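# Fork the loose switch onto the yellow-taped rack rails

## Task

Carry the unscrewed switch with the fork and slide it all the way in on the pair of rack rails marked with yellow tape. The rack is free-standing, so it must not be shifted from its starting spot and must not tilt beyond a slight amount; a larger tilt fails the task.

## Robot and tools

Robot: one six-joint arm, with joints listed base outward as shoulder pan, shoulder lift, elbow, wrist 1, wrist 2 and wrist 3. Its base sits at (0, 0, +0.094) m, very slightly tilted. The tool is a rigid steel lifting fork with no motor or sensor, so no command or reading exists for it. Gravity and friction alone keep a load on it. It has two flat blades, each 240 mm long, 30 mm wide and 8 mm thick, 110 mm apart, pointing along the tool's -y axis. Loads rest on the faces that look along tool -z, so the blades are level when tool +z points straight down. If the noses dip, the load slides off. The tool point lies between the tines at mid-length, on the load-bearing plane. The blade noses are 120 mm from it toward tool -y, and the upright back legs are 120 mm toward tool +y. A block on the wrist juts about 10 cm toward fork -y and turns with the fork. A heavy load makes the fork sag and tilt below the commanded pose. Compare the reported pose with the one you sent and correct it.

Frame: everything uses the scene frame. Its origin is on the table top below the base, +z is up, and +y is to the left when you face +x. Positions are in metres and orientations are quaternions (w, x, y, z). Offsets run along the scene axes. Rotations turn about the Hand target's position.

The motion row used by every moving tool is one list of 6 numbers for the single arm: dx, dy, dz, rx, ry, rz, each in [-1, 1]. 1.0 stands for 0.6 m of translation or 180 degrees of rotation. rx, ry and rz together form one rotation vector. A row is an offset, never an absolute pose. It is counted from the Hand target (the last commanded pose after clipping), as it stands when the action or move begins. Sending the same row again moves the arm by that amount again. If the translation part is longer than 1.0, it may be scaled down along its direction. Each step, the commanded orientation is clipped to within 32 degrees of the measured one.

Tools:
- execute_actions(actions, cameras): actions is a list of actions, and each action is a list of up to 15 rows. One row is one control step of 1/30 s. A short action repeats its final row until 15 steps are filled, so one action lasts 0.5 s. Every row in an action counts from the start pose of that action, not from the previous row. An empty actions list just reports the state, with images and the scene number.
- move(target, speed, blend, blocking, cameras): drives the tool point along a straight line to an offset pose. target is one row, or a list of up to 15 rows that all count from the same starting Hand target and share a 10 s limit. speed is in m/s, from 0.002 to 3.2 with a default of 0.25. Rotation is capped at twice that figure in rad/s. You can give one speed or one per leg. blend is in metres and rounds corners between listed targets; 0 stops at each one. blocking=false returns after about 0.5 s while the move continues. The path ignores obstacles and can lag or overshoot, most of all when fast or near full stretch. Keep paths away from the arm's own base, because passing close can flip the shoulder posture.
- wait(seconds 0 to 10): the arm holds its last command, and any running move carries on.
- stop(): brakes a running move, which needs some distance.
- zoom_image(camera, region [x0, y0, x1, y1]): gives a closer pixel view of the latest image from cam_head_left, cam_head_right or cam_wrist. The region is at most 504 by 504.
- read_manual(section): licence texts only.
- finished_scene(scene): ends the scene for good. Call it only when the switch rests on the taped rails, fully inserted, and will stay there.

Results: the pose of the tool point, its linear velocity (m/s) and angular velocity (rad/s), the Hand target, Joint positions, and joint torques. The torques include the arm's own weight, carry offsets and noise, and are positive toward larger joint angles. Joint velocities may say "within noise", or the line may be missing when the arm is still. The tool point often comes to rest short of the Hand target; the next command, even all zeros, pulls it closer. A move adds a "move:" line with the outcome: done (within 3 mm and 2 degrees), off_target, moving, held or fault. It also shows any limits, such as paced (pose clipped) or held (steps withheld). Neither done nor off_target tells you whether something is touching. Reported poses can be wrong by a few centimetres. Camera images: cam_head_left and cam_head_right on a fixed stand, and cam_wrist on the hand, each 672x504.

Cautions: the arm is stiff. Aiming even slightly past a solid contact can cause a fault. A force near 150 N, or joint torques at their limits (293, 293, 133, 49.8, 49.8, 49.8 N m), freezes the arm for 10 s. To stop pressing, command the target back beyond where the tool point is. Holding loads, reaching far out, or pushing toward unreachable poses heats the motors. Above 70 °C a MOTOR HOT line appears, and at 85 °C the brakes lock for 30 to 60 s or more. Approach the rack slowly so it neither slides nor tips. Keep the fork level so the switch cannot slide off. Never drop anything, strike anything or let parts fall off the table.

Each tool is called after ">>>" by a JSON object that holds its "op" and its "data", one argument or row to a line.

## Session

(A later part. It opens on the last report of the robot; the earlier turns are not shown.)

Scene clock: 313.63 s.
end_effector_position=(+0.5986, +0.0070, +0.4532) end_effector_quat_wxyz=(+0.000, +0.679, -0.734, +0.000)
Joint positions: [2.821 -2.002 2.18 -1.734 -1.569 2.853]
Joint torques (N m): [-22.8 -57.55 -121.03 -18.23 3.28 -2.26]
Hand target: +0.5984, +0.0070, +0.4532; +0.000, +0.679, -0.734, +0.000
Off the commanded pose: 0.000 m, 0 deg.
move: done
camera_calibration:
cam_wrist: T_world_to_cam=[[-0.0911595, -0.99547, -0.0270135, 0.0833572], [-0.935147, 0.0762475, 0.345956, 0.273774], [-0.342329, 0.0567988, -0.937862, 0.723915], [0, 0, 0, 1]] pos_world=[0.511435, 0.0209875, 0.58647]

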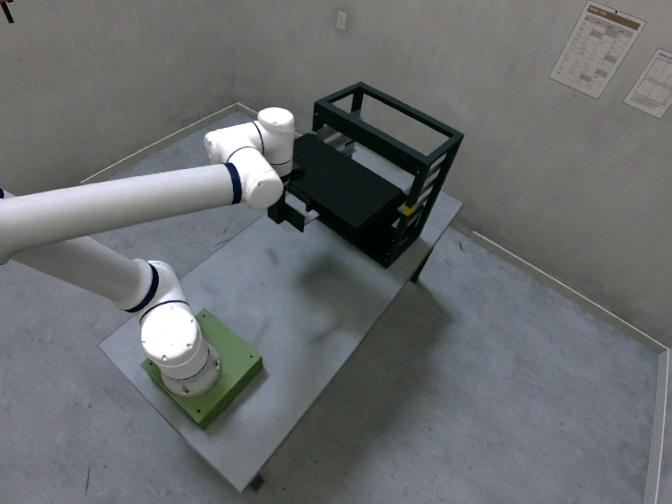

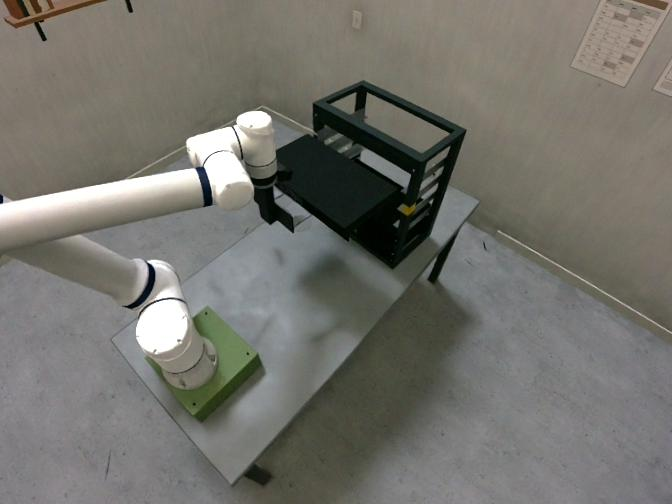

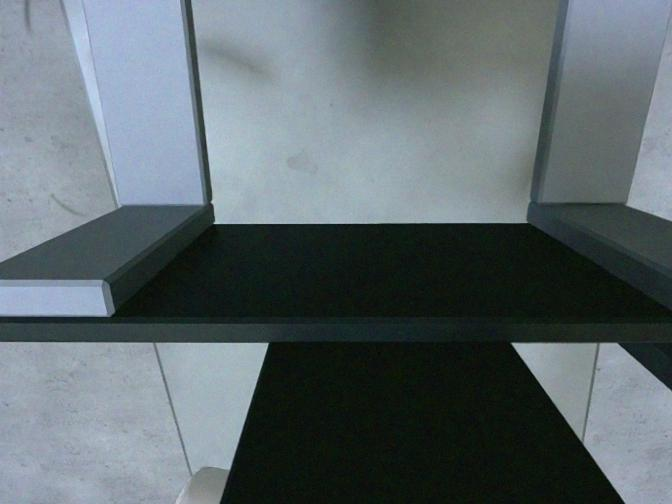

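>>> {"op": "move", "data": {
  "target": [
    [0, 0, -0.1482, 0, 0, 0],
    [0.5184, -0.0408, -0.1482, 0, 0, 0]
  ],
  "speed": [0.1, 0.09],
  "blend": [0.01, 0],
  "cameras": ["all"]
}}

>>> {"op": "zoom_image", "data": {
  "camera": "cam_head_left",
  "region": [280, 80, 440, 240]
}}

>>> {"op": "zoom_image", "data": {
  "camera": "cam_head_right",
  "region": [280, 80, 440, 240]
}}

Scene clock: 339.43 s.
end_effector_position=(+0.9092, -0.0174, +0.3643) end_effector_quat_wxyz=(+0.000, +0.679, -0.734, +0.000)
Joint positions: [2.942 -1.389 1.824 -1.992 -1.567 2.974]
Joint torques (N m): [8.4 -100.83 -137.26 -18.81 0.8 3.35]
Hand target: +0.9094, -0.0174, +0.3643; +0.000, +0.679, -0.734, +0.000
Off the commanded pose: 0.000 m, 0 deg.
move: done
camera_calibration:
cam_wrist: T_world_to_cam=[[-0.0911944, -0.995464, -0.0271159, 0.0849694], [-0.935177, 0.0762501, 0.345875, 0.597012], [-0.342239, 0.0569, -0.937889, 0.748231], [0, 0, 0, 1]] pos_world=[0.822135, -0.00351266, 0.49757]

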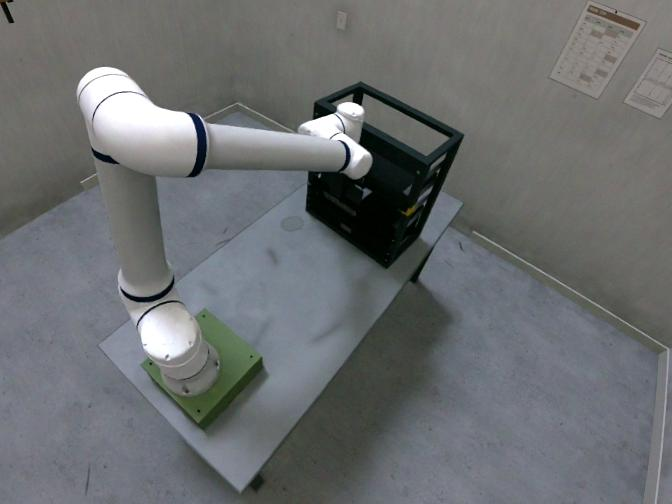

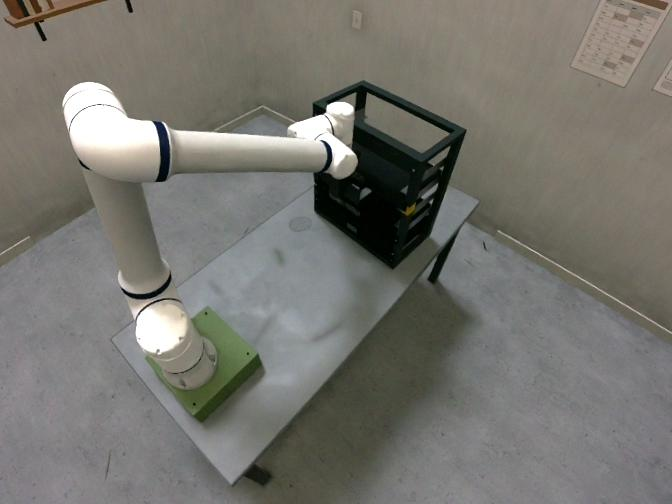

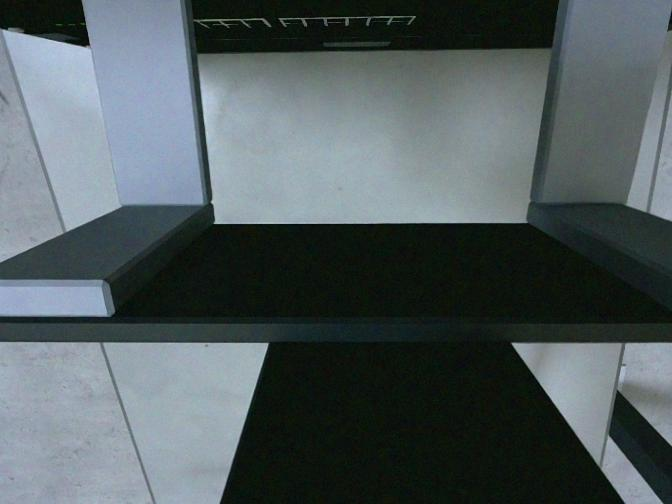

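Scaled by 3.150.

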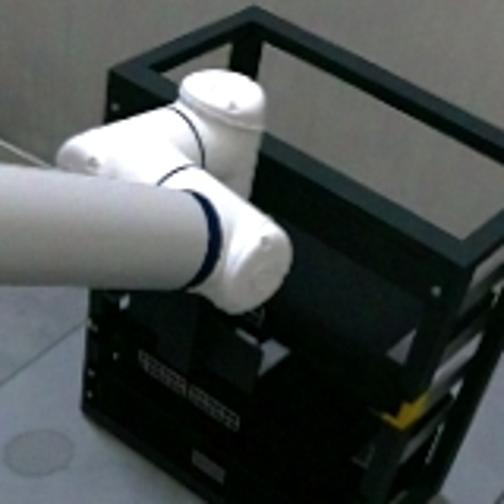

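Scaled by 3.150.

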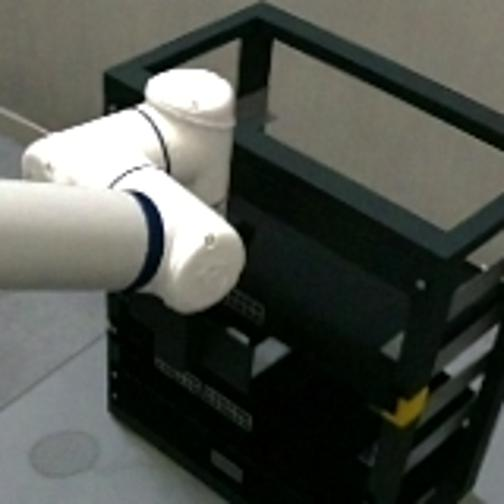

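>>> {"op": "move", "data": {
  "target": [0, 0, -0.0605, 0, 0, 0],
  "speed": 0.03,
  "cameras": ["all"]
}}

>>> {"op": "zoom_image", "data": {
  "camera": "cam_head_right",
  "region": [280, 80, 440, 240]
}}

Scene clock: 344.53 s.
end_effector_position=(+0.9094, -0.0174, +0.3282) end_effector_quat_wxyz=(+0.000, +0.679, -0.734, +0.000)
Joint positions: [2.942 -1.362 1.861 -2.056 -1.567 2.974]
Joint torques (N m): [9.48 -65.34 -68.51 -10.1 0.5 3.33]
Hand target: +0.9094, -0.0174, +0.3280; +0.000, +0.679, -0.734, +0.000
Off the commanded pose: 0.000 m, 0 deg.
move: done
camera_calibration:
cam_wrist: T_world_to_cam=[[-0.0911944, -0.995464, -0.0271159, 0.0840087], [-0.935177, 0.0762501, 0.345875, 0.609686], [-0.342239, 0.0569, -0.937889, 0.714442], [0, 0, 0, 1]] pos_world=[0.822335, -0.00351266, 0.46147]

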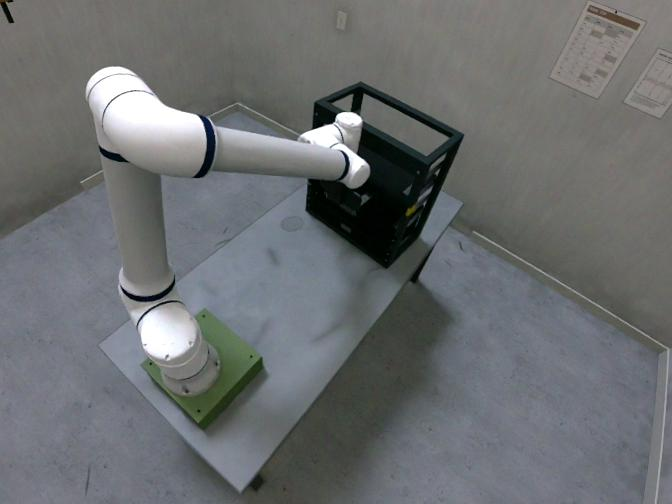

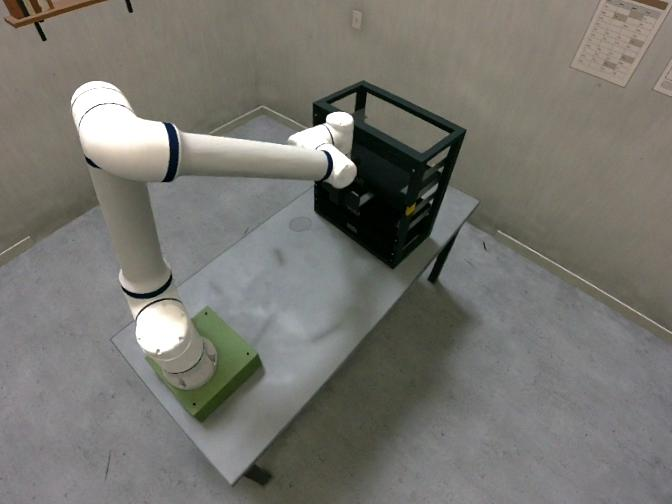

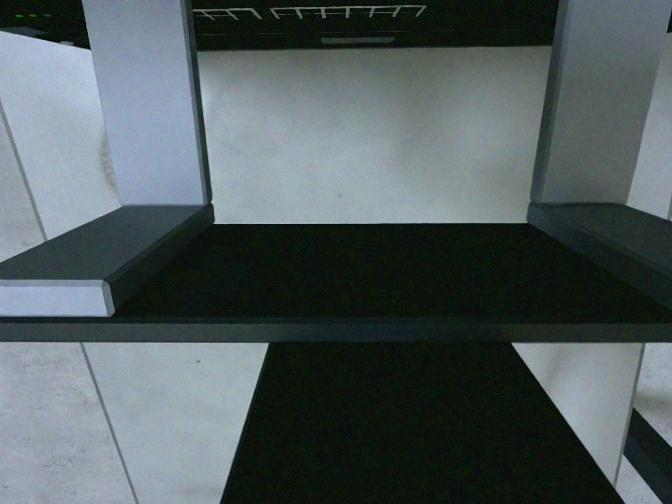

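Scaled by 3.150.

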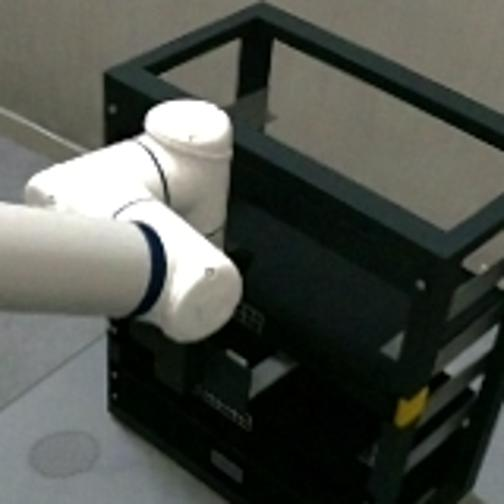

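>>> {"op": "move", "data": {
  "target": [-0.316, 0.0249, 0, 0, 0, 0],
  "speed": 0.2,
  "cameras": ["all"]
}}

>>> {"op": "zoom_image", "data": {
  "camera": "cam_head_left",
  "region": [290, 100, 430, 240]
}}

>>> {"op": "zoom_image", "data": {
  "camera": "cam_head_right",
  "region": [290, 100, 430, 240]
}}

Scene clock: 351.37 s.
end_effector_position=(+0.7200, -0.0025, +0.3279) end_effector_quat_wxyz=(+0.000, +0.679, -0.734, +0.000)
Joint positions: [2.885 -1.677 2.191 -2.071 -1.568 2.917]
Joint torques (N m): [-23.26 -58.68 -67.77 -5.31 1.82 -2.27]
Hand target: +0.7198, -0.0025, +0.3280; +0.000, +0.679, -0.734, +0.000
Off the commanded pose: 0.000 m, 0 deg.
move: done
camera_calibration:
cam_wrist: T_world_to_cam=[[-0.0911595, -0.99547, -0.0270135, 0.0814918], [-0.935147, 0.0762475, 0.345956, 0.431475], [-0.342329, 0.0567988, -0.937862, 0.648539], [0, 0, 0, 1]] pos_world=[0.632935, 0.0113875, 0.46117]

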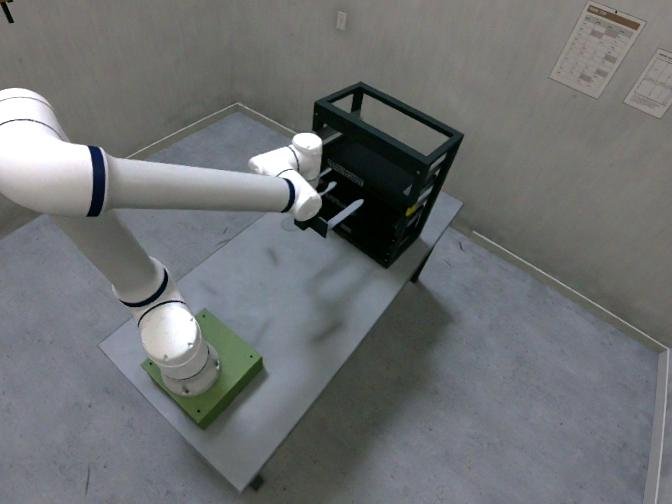

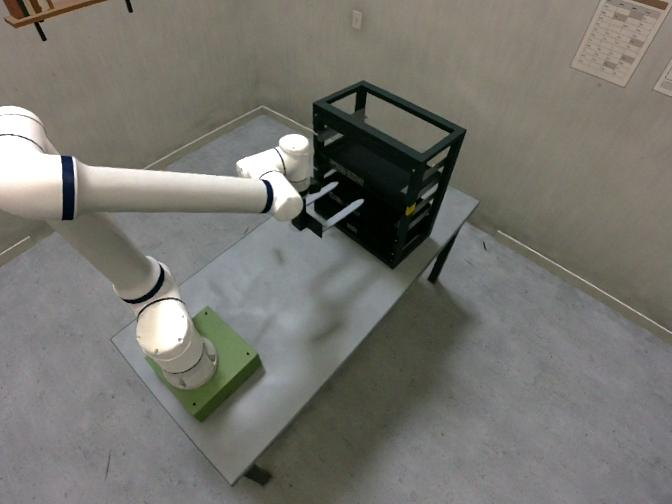

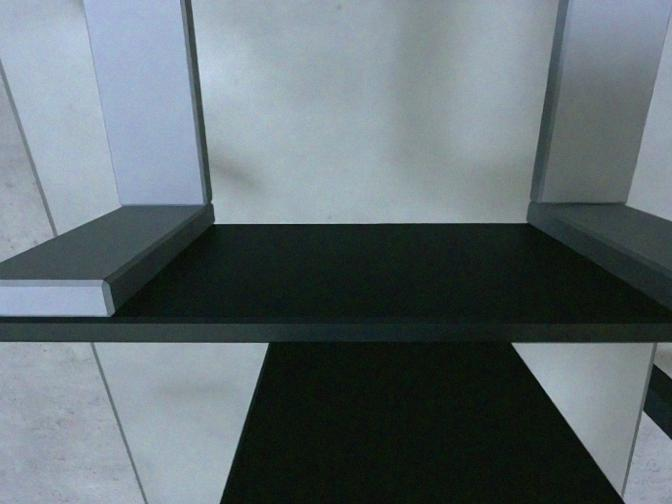

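Scaled by 3.600.

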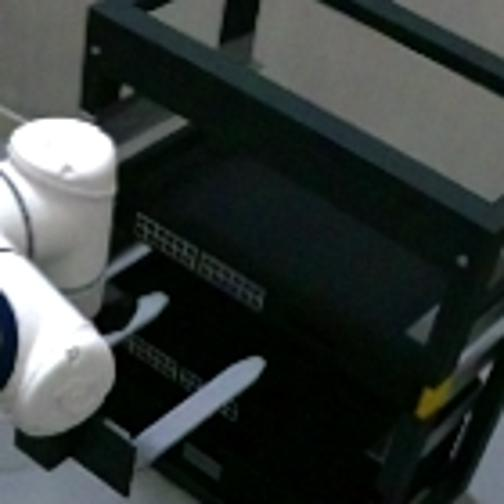

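Scaled by 3.600.

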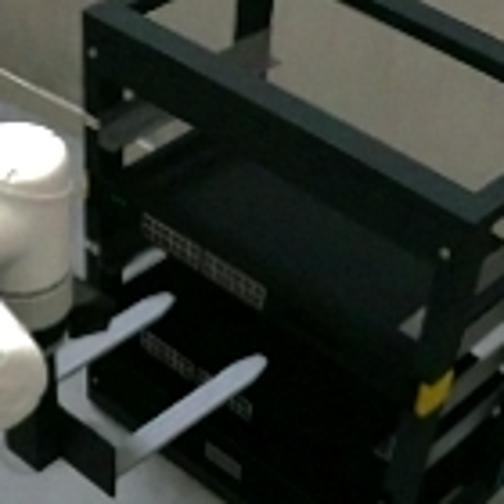

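>>> {"op": "move", "data": {
  "target": [0.0366, -0.0029, 0.075, 0, 0, 0],
  "speed": 0.06,
  "cameras": ["cam_head_left", "cam_head_right"]
}}

>>> {"op": "zoom_image", "data": {
  "camera": "cam_head_right",
  "region": [310, 140, 400, 220]
}}

>>> {"op": "zoom_image", "data": {
  "camera": "cam_head_left",
  "region": [310, 140, 400, 220]
}}

Scene clock: 378.53 s.
end_effector_position=(+0.7417, -0.0042, +0.3728) end_effector_quat_wxyz=(+0.000, +0.679, -0.734, +0.000)
Joint positions: [2.894 -1.676 2.102 -1.983 -1.568 2.925]
Joint torques (N m): [9.56 -34.23 -95.25 -5.12 1 3.36]
Hand target: +0.7418, -0.0042, +0.3730; +0.000, +0.679, -0.734, +0.000
Off the commanded pose: 0.000 m, 0 deg.
move: done
Images, in order (width x height): cam_head_left 672x504, cam_head_right 672x504.

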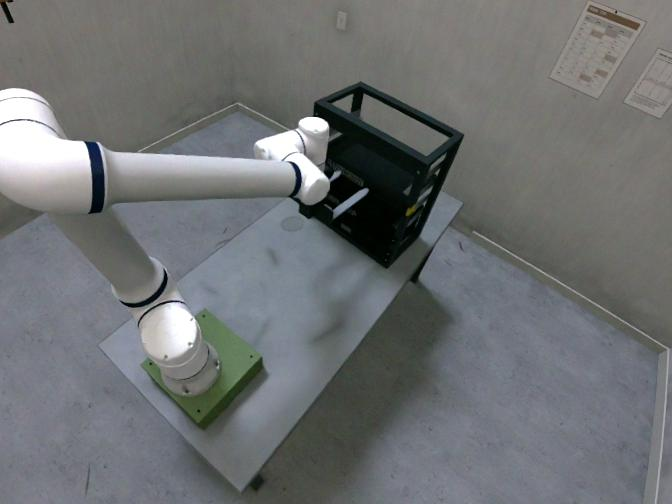

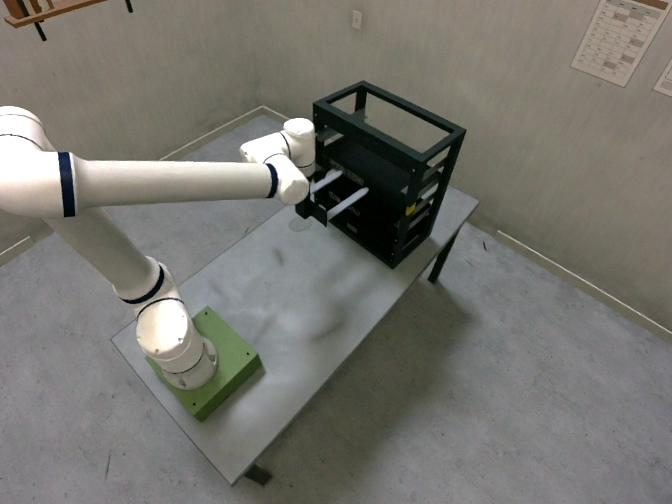

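Scaled by 5.600.

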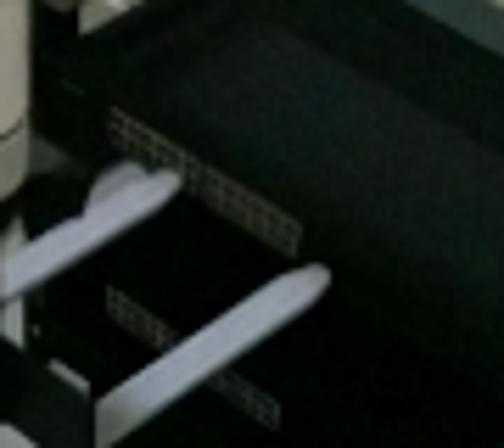

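Scaled by 5.600.

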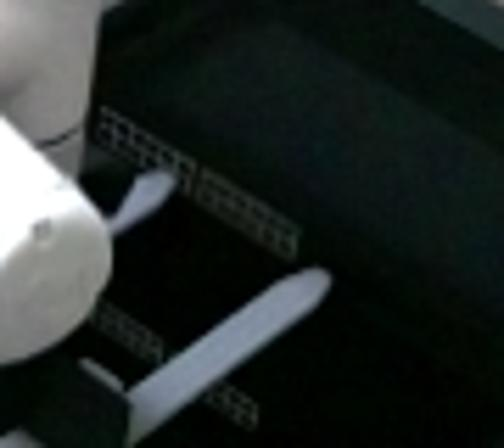

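>>> {"op": "move", "data": {
  "target": [0.00665, -0.00052, 0, 0, 0, 0],
  "speed": 0.03
}}

>>> {"op": "move", "data": {
  "target": [0.00332, -0.00026, 0, 0, 0, 0],
  "speed": 0.03
}}

>>> {"op": "move", "data": {
  "target": [0.00332, -0.00026, 0, 0, 0, 0],
  "speed": 0.03
}}

Scene clock: 383.23 s.
end_effector_position=(+0.7456, -0.0045, +0.3730) end_effector_quat_wxyz=(+0.000, +0.679, -0.734, +0.000)
Joint positions: [2.895 -1.669 2.096 -1.984 -1.568 2.927]
Joint torques (N m): [9.14 -33.83 -95.56 -10.38 0.49 3.52]
Hand target: +0.7458, -0.0046, +0.3730; +0.000, +0.679, -0.734, +0.000
Off the commanded pose: 0.000 m, 0 deg.
move: done

Scene clock: 383.93 s.
end_effector_position=(+0.7477, -0.0047, +0.3730) end_effector_quat_wxyz=(+0.000, +0.679, -0.734, +0.000)
Joint positions: [2.896 -1.665 2.092 -1.985 -1.568 2.928]
Joint torques (N m): [9.08 -34 -95.83 -10.42 1.98 3.41]
Hand target: +0.7478, -0.0047, +0.3730; +0.000, +0.679, -0.734, +0.000
Off the commanded pose: 0.000 m, 0 deg.
move: done

Scene clock: 384.63 s.
end_effector_position=(+0.7497, -0.0048, +0.3729) end_effector_quat_wxyz=(+0.000, +0.679, -0.734, +0.000)
Joint positions: [2.897 -1.661 2.089 -1.985 -1.567 2.928]
Joint torques (N m): [3.61 -33.82 -108.57 -14.95 1.99 5.68]
Hand target: +0.7498, -0.0049, +0.3730; +0.000, +0.679, -0.734, +0.000
Off the commanded pose: 0.000 m, 0 deg.
move: done

>>> {"op": "move", "data": {
  "target": [0.00166, -0.00013, 0, 0, 0, 0],
  "speed": 0.03
}}

>>> {"op": "move", "data": {
  "target": [0.00166, -0.00013, 0, 0, 0, 0],
  "speed": 0.03
}}

Scene clock: 388.57 s.
end_effector_position=(+0.7507, -0.0049, +0.3730) end_effector_quat_wxyz=(+0.000, +0.679, -0.734, +0.000)
Joint positions: [2.897 -1.659 2.088 -1.985 -1.567 2.929]
Joint torques (N m): [3.99 -35.48 -108.88 -16.22 0 5.8]
Hand target: +0.7508, -0.0049, +0.3730; +0.000, +0.679, -0.734, +0.000
Off the commanded pose: 0.000 m, 0 deg.
move: done

Scene clock: 389.27 s.
end_effector_position=(+0.7517, -0.0050, +0.3730) end_effector_quat_wxyz=(+0.000, +0.679, -0.734, +0.000)
Joint positions: [2.897 -1.658 2.086 -1.985 -1.567 2.929]
Joint torques (N m): [4.11 -28.08 -111.76 -16.5 0.59 6.34]
Hand target: +0.7518, -0.0050, +0.3730; +0.000, +0.679, -0.734, +0.000
Off the commanded pose: 0.000 m, 0 deg.
move: done

>>> {"op": "move", "data": {
  "target": [0.00166, -0.00013, 0, 0, 0, 0],
  "speed": 0.03
}}

>>> {"op": "move", "data": {
  "target": [0.00166, -0.00013, 0, 0, 0, 0],
  "speed": 0.03,
  "cameras": ["cam_head_left", "cam_head_right"]
}}

>>> {"op": "zoom_image", "data": {
  "camera": "cam_head_right",
  "region": [380, 120, 480, 280]
}}

Scene clock: 394.00 s.
end_effector_position=(+0.7527, -0.0051, +0.3730) end_effector_quat_wxyz=(+0.000, +0.679, -0.734, +0.000)
Joint positions: [2.898 -1.656 2.085 -1.986 -1.567 2.929]
Joint torques (N m): [4.79 -15.08 -120.31 -21.39 2.21 7.25]
Hand target: +0.7528, -0.0051, +0.3730; +0.000, +0.679, -0.734, +0.000
Off the commanded pose: 0.000 m, 0 deg.
move: done

Scene clock: 394.70 s.
end_effector_position=(+0.7536, -0.0051, +0.3729) end_effector_quat_wxyz=(+0.000, +0.679, -0.734, +0.000)
Joint positions: [2.898 -1.654 2.083 -1.986 -1.568 2.93]
Joint torques (N m): [-0.31 -4.93 -148.56 -35.45 4.21 10.91]
Hand target: +0.7538, -0.0052, +0.3730; +0.000, +0.679, -0.734, +0.000
Off the commanded pose: 0.000 m, 0 deg.
move: done
Images, in order (width x height): cam_head_left 672x504, cam_head_right 672x504.

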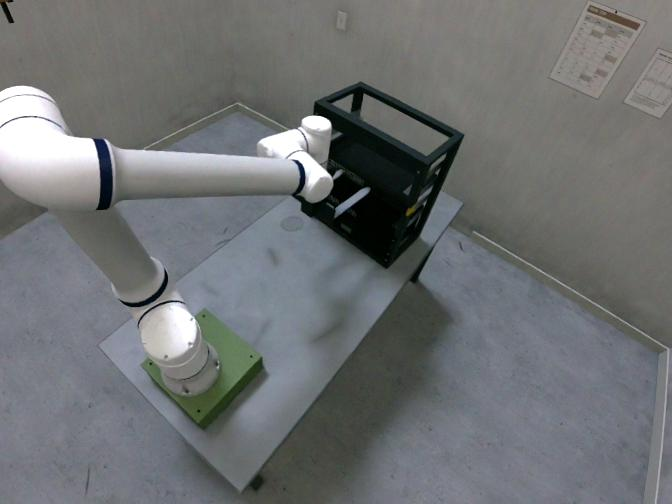

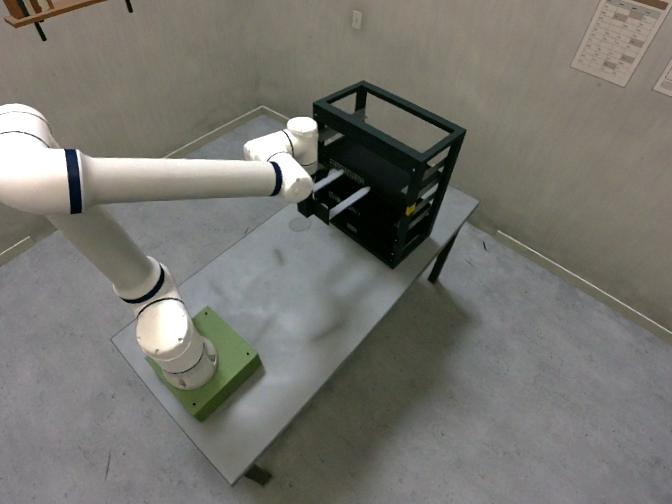

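Scaled by 3.150.

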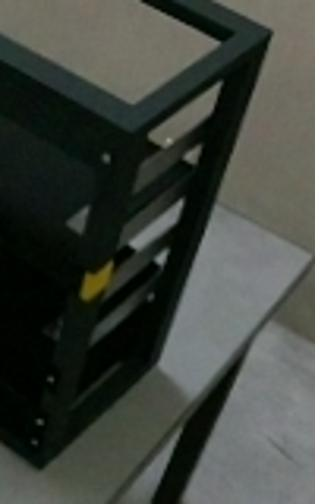

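>>> {"op": "move", "data": {
  "target": [-0.005, 0.0004, 0, 0, 0, 0],
  "speed": 0.03
}}

>>> {"op": "move", "data": {
  "target": [-0.18, 0.0141, 0.1, 0, 0, 0],
  "speed": 0.3,
  "cameras": ["all"]
}}

>>> {"op": "zoom_image", "data": {
  "camera": "cam_head_right",
  "region": [300, 80, 480, 280]
}}

>>> {"op": "zoom_image", "data": {
  "camera": "cam_head_left",
  "region": [290, 80, 480, 280]
}}

Scene clock: 404.83 s.
end_effector_position=(+0.7522, -0.0047, +0.3714) end_effector_quat_wxyz=(+0.001, +0.679, -0.734, -0.002)
Joint positions: [2.898 -1.654 2.084 -1.982 -1.568 2.929]
Joint torques (N m): [-5.76 -49.54 -82.86 -8.54 0.04 0.46]
Hand target: +0.7522, -0.0047, +0.3714; +0.001, +0.679, -0.734, -0.002
FORCE FAULT: contact force on the arm reached its limit, and the arm stopped for 10 seconds. The contact can be on any part of the arm, not only on its tool. That time counts as 13 of the actions that you can send in this scene. The arm ran no command of this call. The arm's target is now where it stood when the stop ended, not its last command. The arm accepts commands again.
move: fault

not run: an earlier result of this reply reported a stop or a fault. Calls in your next reply go to the robot.

Scaled by 2.520.
This view is cut from an older image: the scene may have changed since it was taken.

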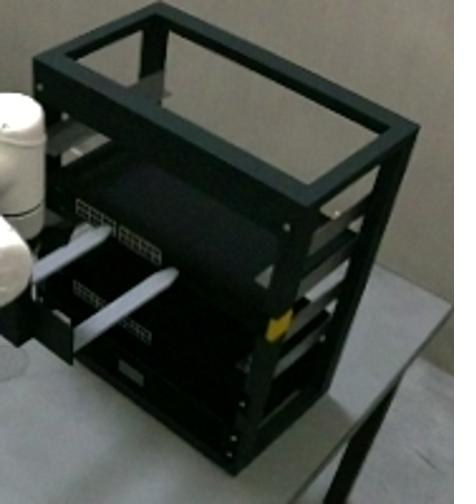

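Scaled by 2.520.
This view is cut from an older image: the scene may have changed since it was taken.

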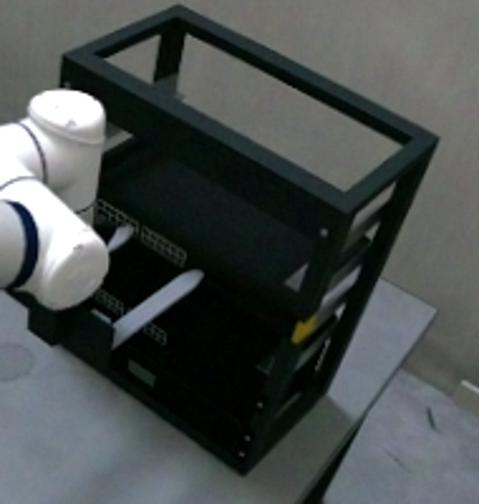

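>>> {"op": "move", "data": {
  "target": [
    [-0.03, 0.0024, 0, 0, 0, 0],
    [-0.18, 0.0141, 0.1, 0, 0, 0]
  ],
  "speed": [0.06, 0.25],
  "blend": [0.01, 0],
  "cameras": ["all"]
}}

>>> {"op": "zoom_image", "data": {
  "camera": "cam_head_right",
  "region": [300, 80, 480, 280]
}}

>>> {"op": "zoom_image", "data": {
  "camera": "cam_head_left",
  "region": [290, 80, 480, 280]
}}

Scene clock: 409.47 s.
end_effector_position=(+0.6443, +0.0037, +0.4313) end_effector_quat_wxyz=(+0.001, +0.679, -0.734, -0.002)
Joint positions: [2.85 -1.897 2.156 -1.811 -1.569 2.881]
Joint torques (N m): [-22.27 -42.09 -74.91 -5.51 1.28 -2.37]
Hand target: +0.6442, +0.0037, +0.4314; +0.001, +0.679, -0.734, -0.002
Off the commanded pose: 0.000 m, 0 deg.
move: done; blend cut to 0.009 m at target 1
camera_calibration:
cam_wrist: T_world_to_cam=[[-0.0907687, -0.995491, -0.0275414, 0.0835934], [-0.933677, 0.0754472, 0.350078, 0.32165], [-0.346422, 0.0574909, -0.936316, 0.721192], [0, 0, 0, 1]] pos_world=[0.557742, 0.0174868, 0.564963]

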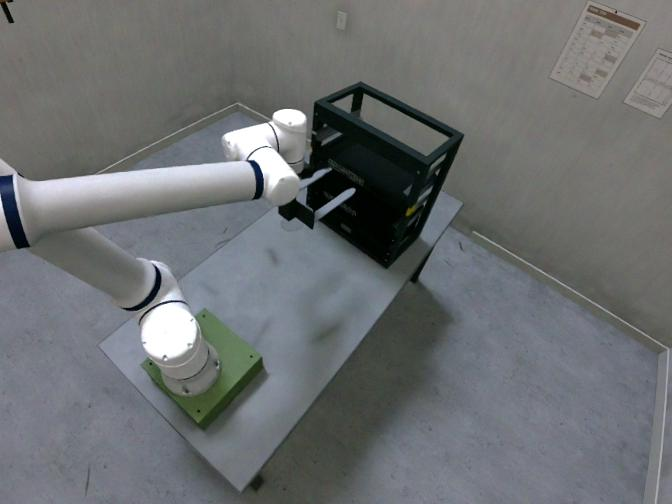

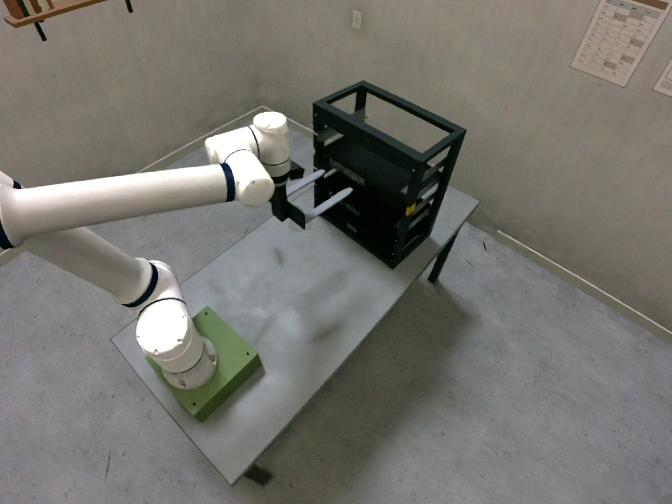

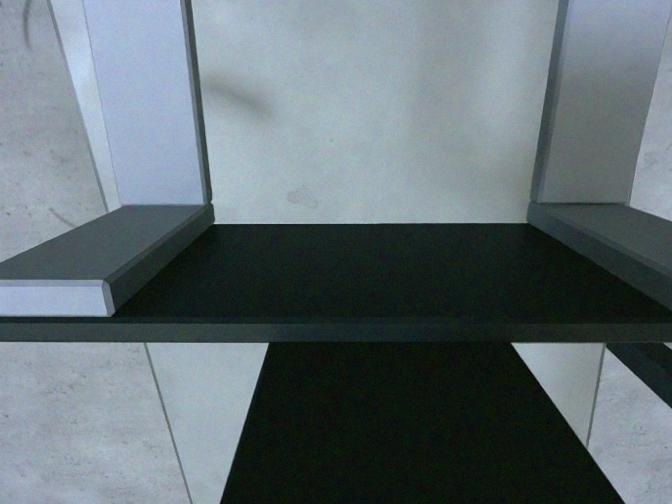

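Scaled by 2.520.

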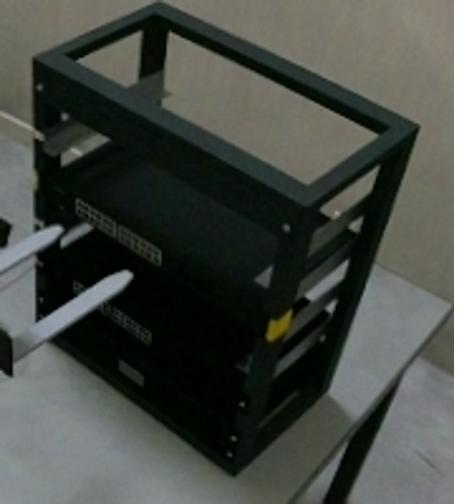

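Scaled by 2.520.

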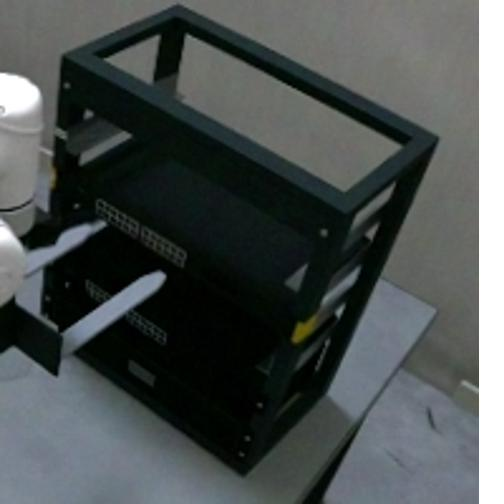

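>>> {"op": "finished_scene", "data": {
  "scene": 1
}}

The scene is finished: the task was done.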